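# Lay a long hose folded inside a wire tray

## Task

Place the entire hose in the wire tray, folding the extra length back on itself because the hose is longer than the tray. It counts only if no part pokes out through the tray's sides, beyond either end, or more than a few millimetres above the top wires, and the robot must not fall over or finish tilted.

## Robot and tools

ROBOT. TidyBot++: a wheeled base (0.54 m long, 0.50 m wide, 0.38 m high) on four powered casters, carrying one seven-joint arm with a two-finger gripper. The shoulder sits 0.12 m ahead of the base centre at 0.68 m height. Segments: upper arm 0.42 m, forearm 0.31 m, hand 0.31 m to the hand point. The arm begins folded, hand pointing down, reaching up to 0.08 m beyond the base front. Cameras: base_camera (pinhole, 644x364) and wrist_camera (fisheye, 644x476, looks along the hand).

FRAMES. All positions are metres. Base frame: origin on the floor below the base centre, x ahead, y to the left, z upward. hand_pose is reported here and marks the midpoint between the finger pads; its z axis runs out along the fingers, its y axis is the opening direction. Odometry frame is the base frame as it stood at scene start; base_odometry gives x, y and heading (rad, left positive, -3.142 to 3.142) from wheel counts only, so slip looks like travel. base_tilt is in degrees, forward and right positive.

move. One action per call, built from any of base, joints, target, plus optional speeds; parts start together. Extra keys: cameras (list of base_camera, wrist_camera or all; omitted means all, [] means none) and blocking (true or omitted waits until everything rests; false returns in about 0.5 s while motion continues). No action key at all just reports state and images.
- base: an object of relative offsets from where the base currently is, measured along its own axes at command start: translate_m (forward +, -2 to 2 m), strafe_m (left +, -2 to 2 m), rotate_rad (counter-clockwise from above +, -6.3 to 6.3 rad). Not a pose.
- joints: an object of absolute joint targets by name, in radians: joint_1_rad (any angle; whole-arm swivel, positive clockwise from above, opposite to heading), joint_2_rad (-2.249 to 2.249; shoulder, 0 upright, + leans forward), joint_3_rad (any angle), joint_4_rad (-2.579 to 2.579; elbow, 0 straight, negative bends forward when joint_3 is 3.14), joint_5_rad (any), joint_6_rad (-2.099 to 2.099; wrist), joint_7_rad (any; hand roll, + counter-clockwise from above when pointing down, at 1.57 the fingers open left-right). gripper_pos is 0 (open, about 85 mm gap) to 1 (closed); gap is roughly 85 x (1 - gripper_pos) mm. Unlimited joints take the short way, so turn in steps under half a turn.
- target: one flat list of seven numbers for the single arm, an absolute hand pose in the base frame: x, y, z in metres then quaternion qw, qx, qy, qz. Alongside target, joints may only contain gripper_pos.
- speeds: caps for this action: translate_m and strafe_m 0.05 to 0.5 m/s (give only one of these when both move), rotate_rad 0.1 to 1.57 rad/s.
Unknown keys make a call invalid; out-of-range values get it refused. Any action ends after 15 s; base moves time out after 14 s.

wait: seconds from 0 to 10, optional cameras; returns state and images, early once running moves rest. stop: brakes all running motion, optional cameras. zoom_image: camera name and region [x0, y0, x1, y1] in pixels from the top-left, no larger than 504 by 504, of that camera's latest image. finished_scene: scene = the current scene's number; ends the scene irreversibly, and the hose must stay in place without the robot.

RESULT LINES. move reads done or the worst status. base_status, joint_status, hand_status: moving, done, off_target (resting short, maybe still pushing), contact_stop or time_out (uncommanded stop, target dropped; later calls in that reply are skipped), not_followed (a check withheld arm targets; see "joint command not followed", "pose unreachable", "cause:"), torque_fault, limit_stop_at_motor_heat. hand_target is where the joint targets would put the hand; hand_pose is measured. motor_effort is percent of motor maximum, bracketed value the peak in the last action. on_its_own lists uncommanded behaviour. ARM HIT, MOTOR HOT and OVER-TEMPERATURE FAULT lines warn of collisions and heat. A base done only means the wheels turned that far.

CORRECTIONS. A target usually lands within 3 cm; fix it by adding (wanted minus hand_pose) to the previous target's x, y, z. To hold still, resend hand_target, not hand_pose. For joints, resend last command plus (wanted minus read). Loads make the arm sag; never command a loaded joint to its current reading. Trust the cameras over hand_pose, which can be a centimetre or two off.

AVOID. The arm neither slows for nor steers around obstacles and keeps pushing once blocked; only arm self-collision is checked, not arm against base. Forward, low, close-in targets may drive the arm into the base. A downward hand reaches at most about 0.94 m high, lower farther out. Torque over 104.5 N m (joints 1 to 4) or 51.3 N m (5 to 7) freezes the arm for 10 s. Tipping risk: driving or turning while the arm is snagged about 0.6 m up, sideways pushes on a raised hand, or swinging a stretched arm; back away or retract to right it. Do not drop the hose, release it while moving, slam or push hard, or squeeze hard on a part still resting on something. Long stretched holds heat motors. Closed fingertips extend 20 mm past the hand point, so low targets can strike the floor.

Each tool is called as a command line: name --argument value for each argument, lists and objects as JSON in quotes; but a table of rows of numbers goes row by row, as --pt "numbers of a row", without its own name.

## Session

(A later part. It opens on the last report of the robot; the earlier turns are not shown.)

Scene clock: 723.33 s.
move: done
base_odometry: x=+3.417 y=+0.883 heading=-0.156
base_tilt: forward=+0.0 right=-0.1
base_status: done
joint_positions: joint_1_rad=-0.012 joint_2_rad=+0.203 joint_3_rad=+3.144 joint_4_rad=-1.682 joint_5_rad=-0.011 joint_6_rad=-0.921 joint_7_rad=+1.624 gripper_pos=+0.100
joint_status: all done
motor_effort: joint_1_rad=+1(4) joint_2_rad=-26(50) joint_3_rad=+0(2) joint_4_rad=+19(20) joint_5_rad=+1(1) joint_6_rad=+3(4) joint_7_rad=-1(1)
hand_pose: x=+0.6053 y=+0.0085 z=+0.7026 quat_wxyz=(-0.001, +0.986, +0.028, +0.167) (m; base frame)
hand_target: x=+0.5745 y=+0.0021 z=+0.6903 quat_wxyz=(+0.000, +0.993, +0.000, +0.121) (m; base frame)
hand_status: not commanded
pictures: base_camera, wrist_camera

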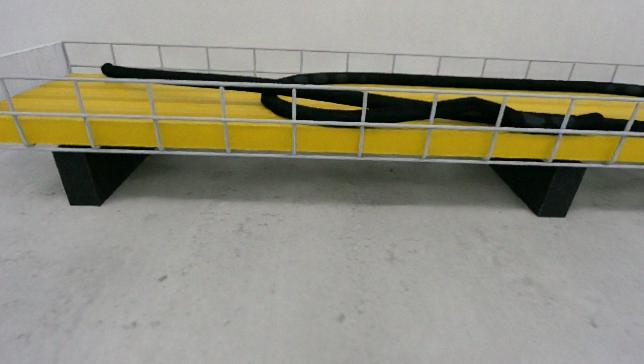

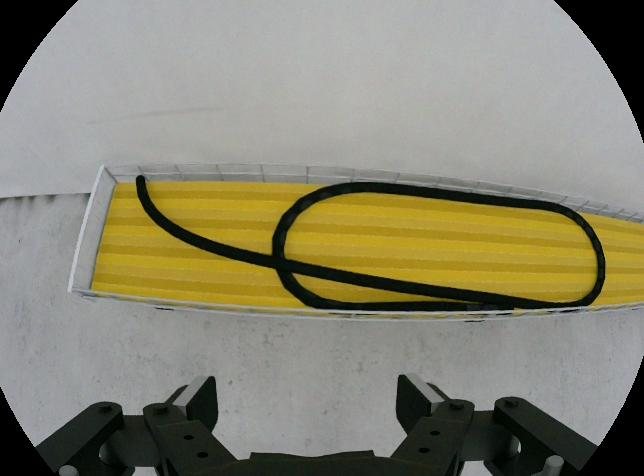

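zoom_image --camera "wrist_camera" --region '[90, 140, 210, 230]'

zoom_image --camera "base_camera" --region '[70, 30, 190, 110]'

Scaled by 4.200.

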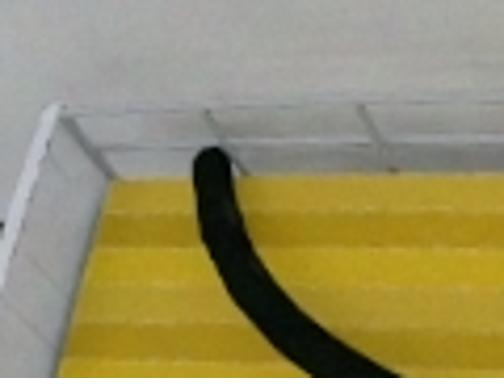

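Scaled by 4.200.

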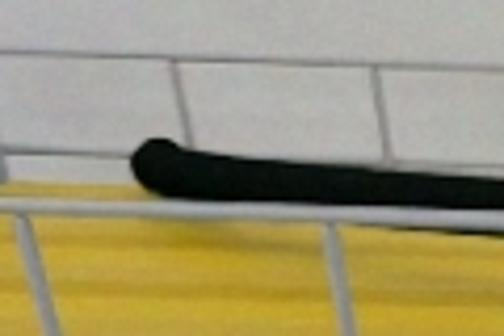

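move --base '{"translate_m":0.25,"strafe_m":0.4}' --joints '{"joint_1_rad":-0.04,"joint_2_rad":1.03,"joint_4_rad":-1.17,"joint_6_rad":-0.86,"joint_7_rad":1.57}'

Scene clock: 727.20 s.
move: done
base_odometry: x=+3.726 y=+1.240 heading=-0.155
base_tilt: forward=+0.0 right=-0.1
base_status: done
joint_positions: joint_1_rad=-0.041 joint_2_rad=+1.013 joint_3_rad=+3.144 joint_4_rad=-1.201 joint_5_rad=-0.011 joint_6_rad=-0.922 joint_7_rad=+1.622 gripper_pos=+0.100
joint_status: all done
motor_effort: joint_1_rad=+1(5) joint_2_rad=-46(48) joint_3_rad=-1(2) joint_4_rad=+14(20) joint_5_rad=+1(1) joint_6_rad=+0(5) joint_7_rad=+0(1)
hand_pose: x=+0.7291 y=+0.0275 z=+0.4050 quat_wxyz=(-0.003, +0.999, +0.042, +0.003) (m; base frame)
hand_target: x=+0.7586 y=+0.0279 z=+0.4032 quat_wxyz=(-0.002, +0.999, +0.020, +0.041) (m; base frame)
hand_status: not commanded
pictures: base_camera, wrist_camera

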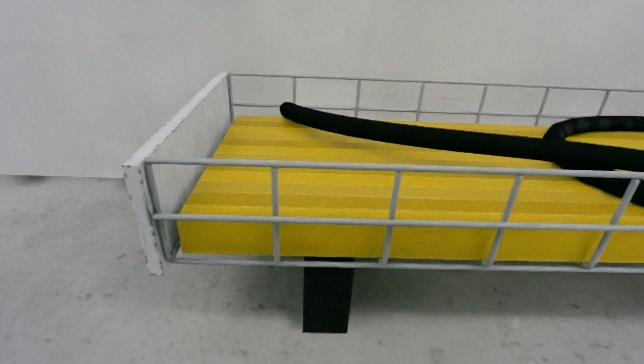

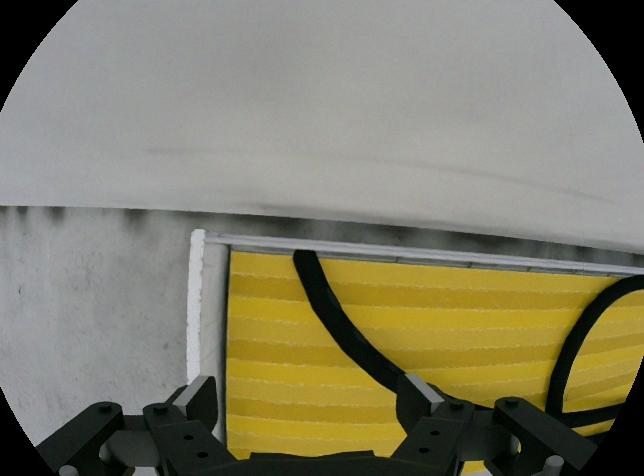

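move

zoom_image --camera "wrist_camera" --region '[230, 205, 390, 315]'

zoom_image --camera "base_camera" --region '[240, 60, 400, 170]'

Scene clock: 728.07 s.
base_odometry: x=+3.726 y=+1.240 heading=-0.155
base_tilt: forward=+0.0 right=-0.1
base_status: done
joint_positions: joint_1_rad=-0.041 joint_2_rad=+1.013 joint_3_rad=+3.144 joint_4_rad=-1.200 joint_5_rad=-0.011 joint_6_rad=-0.922 joint_7_rad=+1.622 gripper_pos=+0.100
joint_status: all done
motor_effort: joint_1_rad=+1(5) joint_2_rad=-46(48) joint_3_rad=-1(2) joint_4_rad=+15(20) joint_5_rad=+0(1) joint_6_rad=+0(5) joint_7_rad=+0(1)
hand_pose: x=+0.7292 y=+0.0275 z=+0.4050 quat_wxyz=(-0.003, +0.999, +0.042, +0.004) (m; base frame)
hand_target: x=+0.7586 y=+0.0279 z=+0.4032 quat_wxyz=(-0.002, +0.999, +0.020, +0.041) (m; base frame)
hand_status: not commanded
pictures: base_camera, wrist_camera

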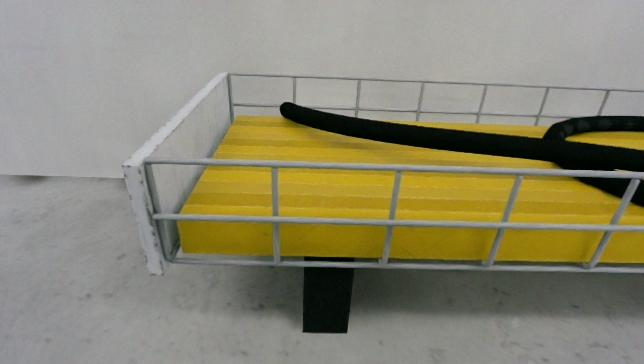

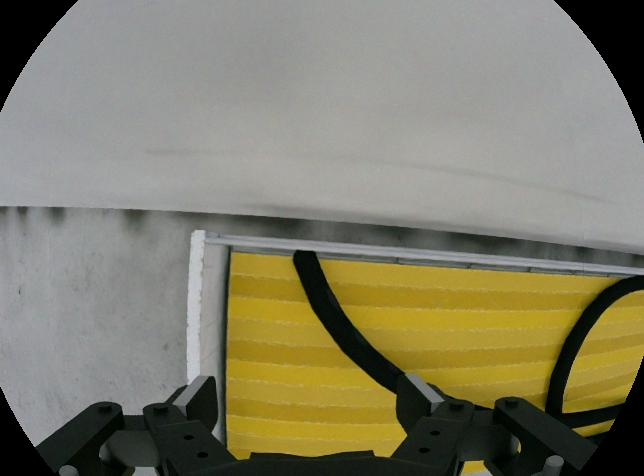

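Scaled by 3.150.

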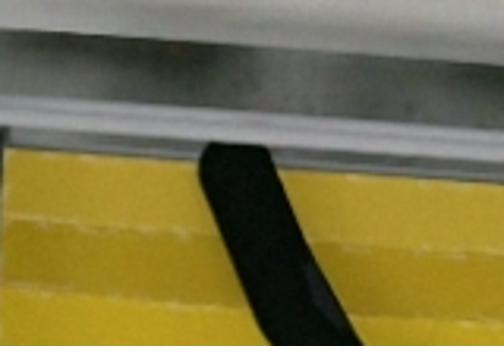

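Scaled by 3.150.

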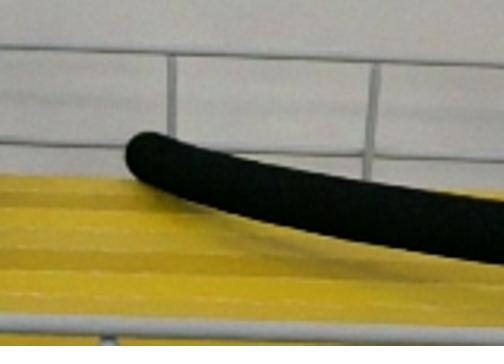

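finished_scene --scene 2

The scene is finished: the task was done.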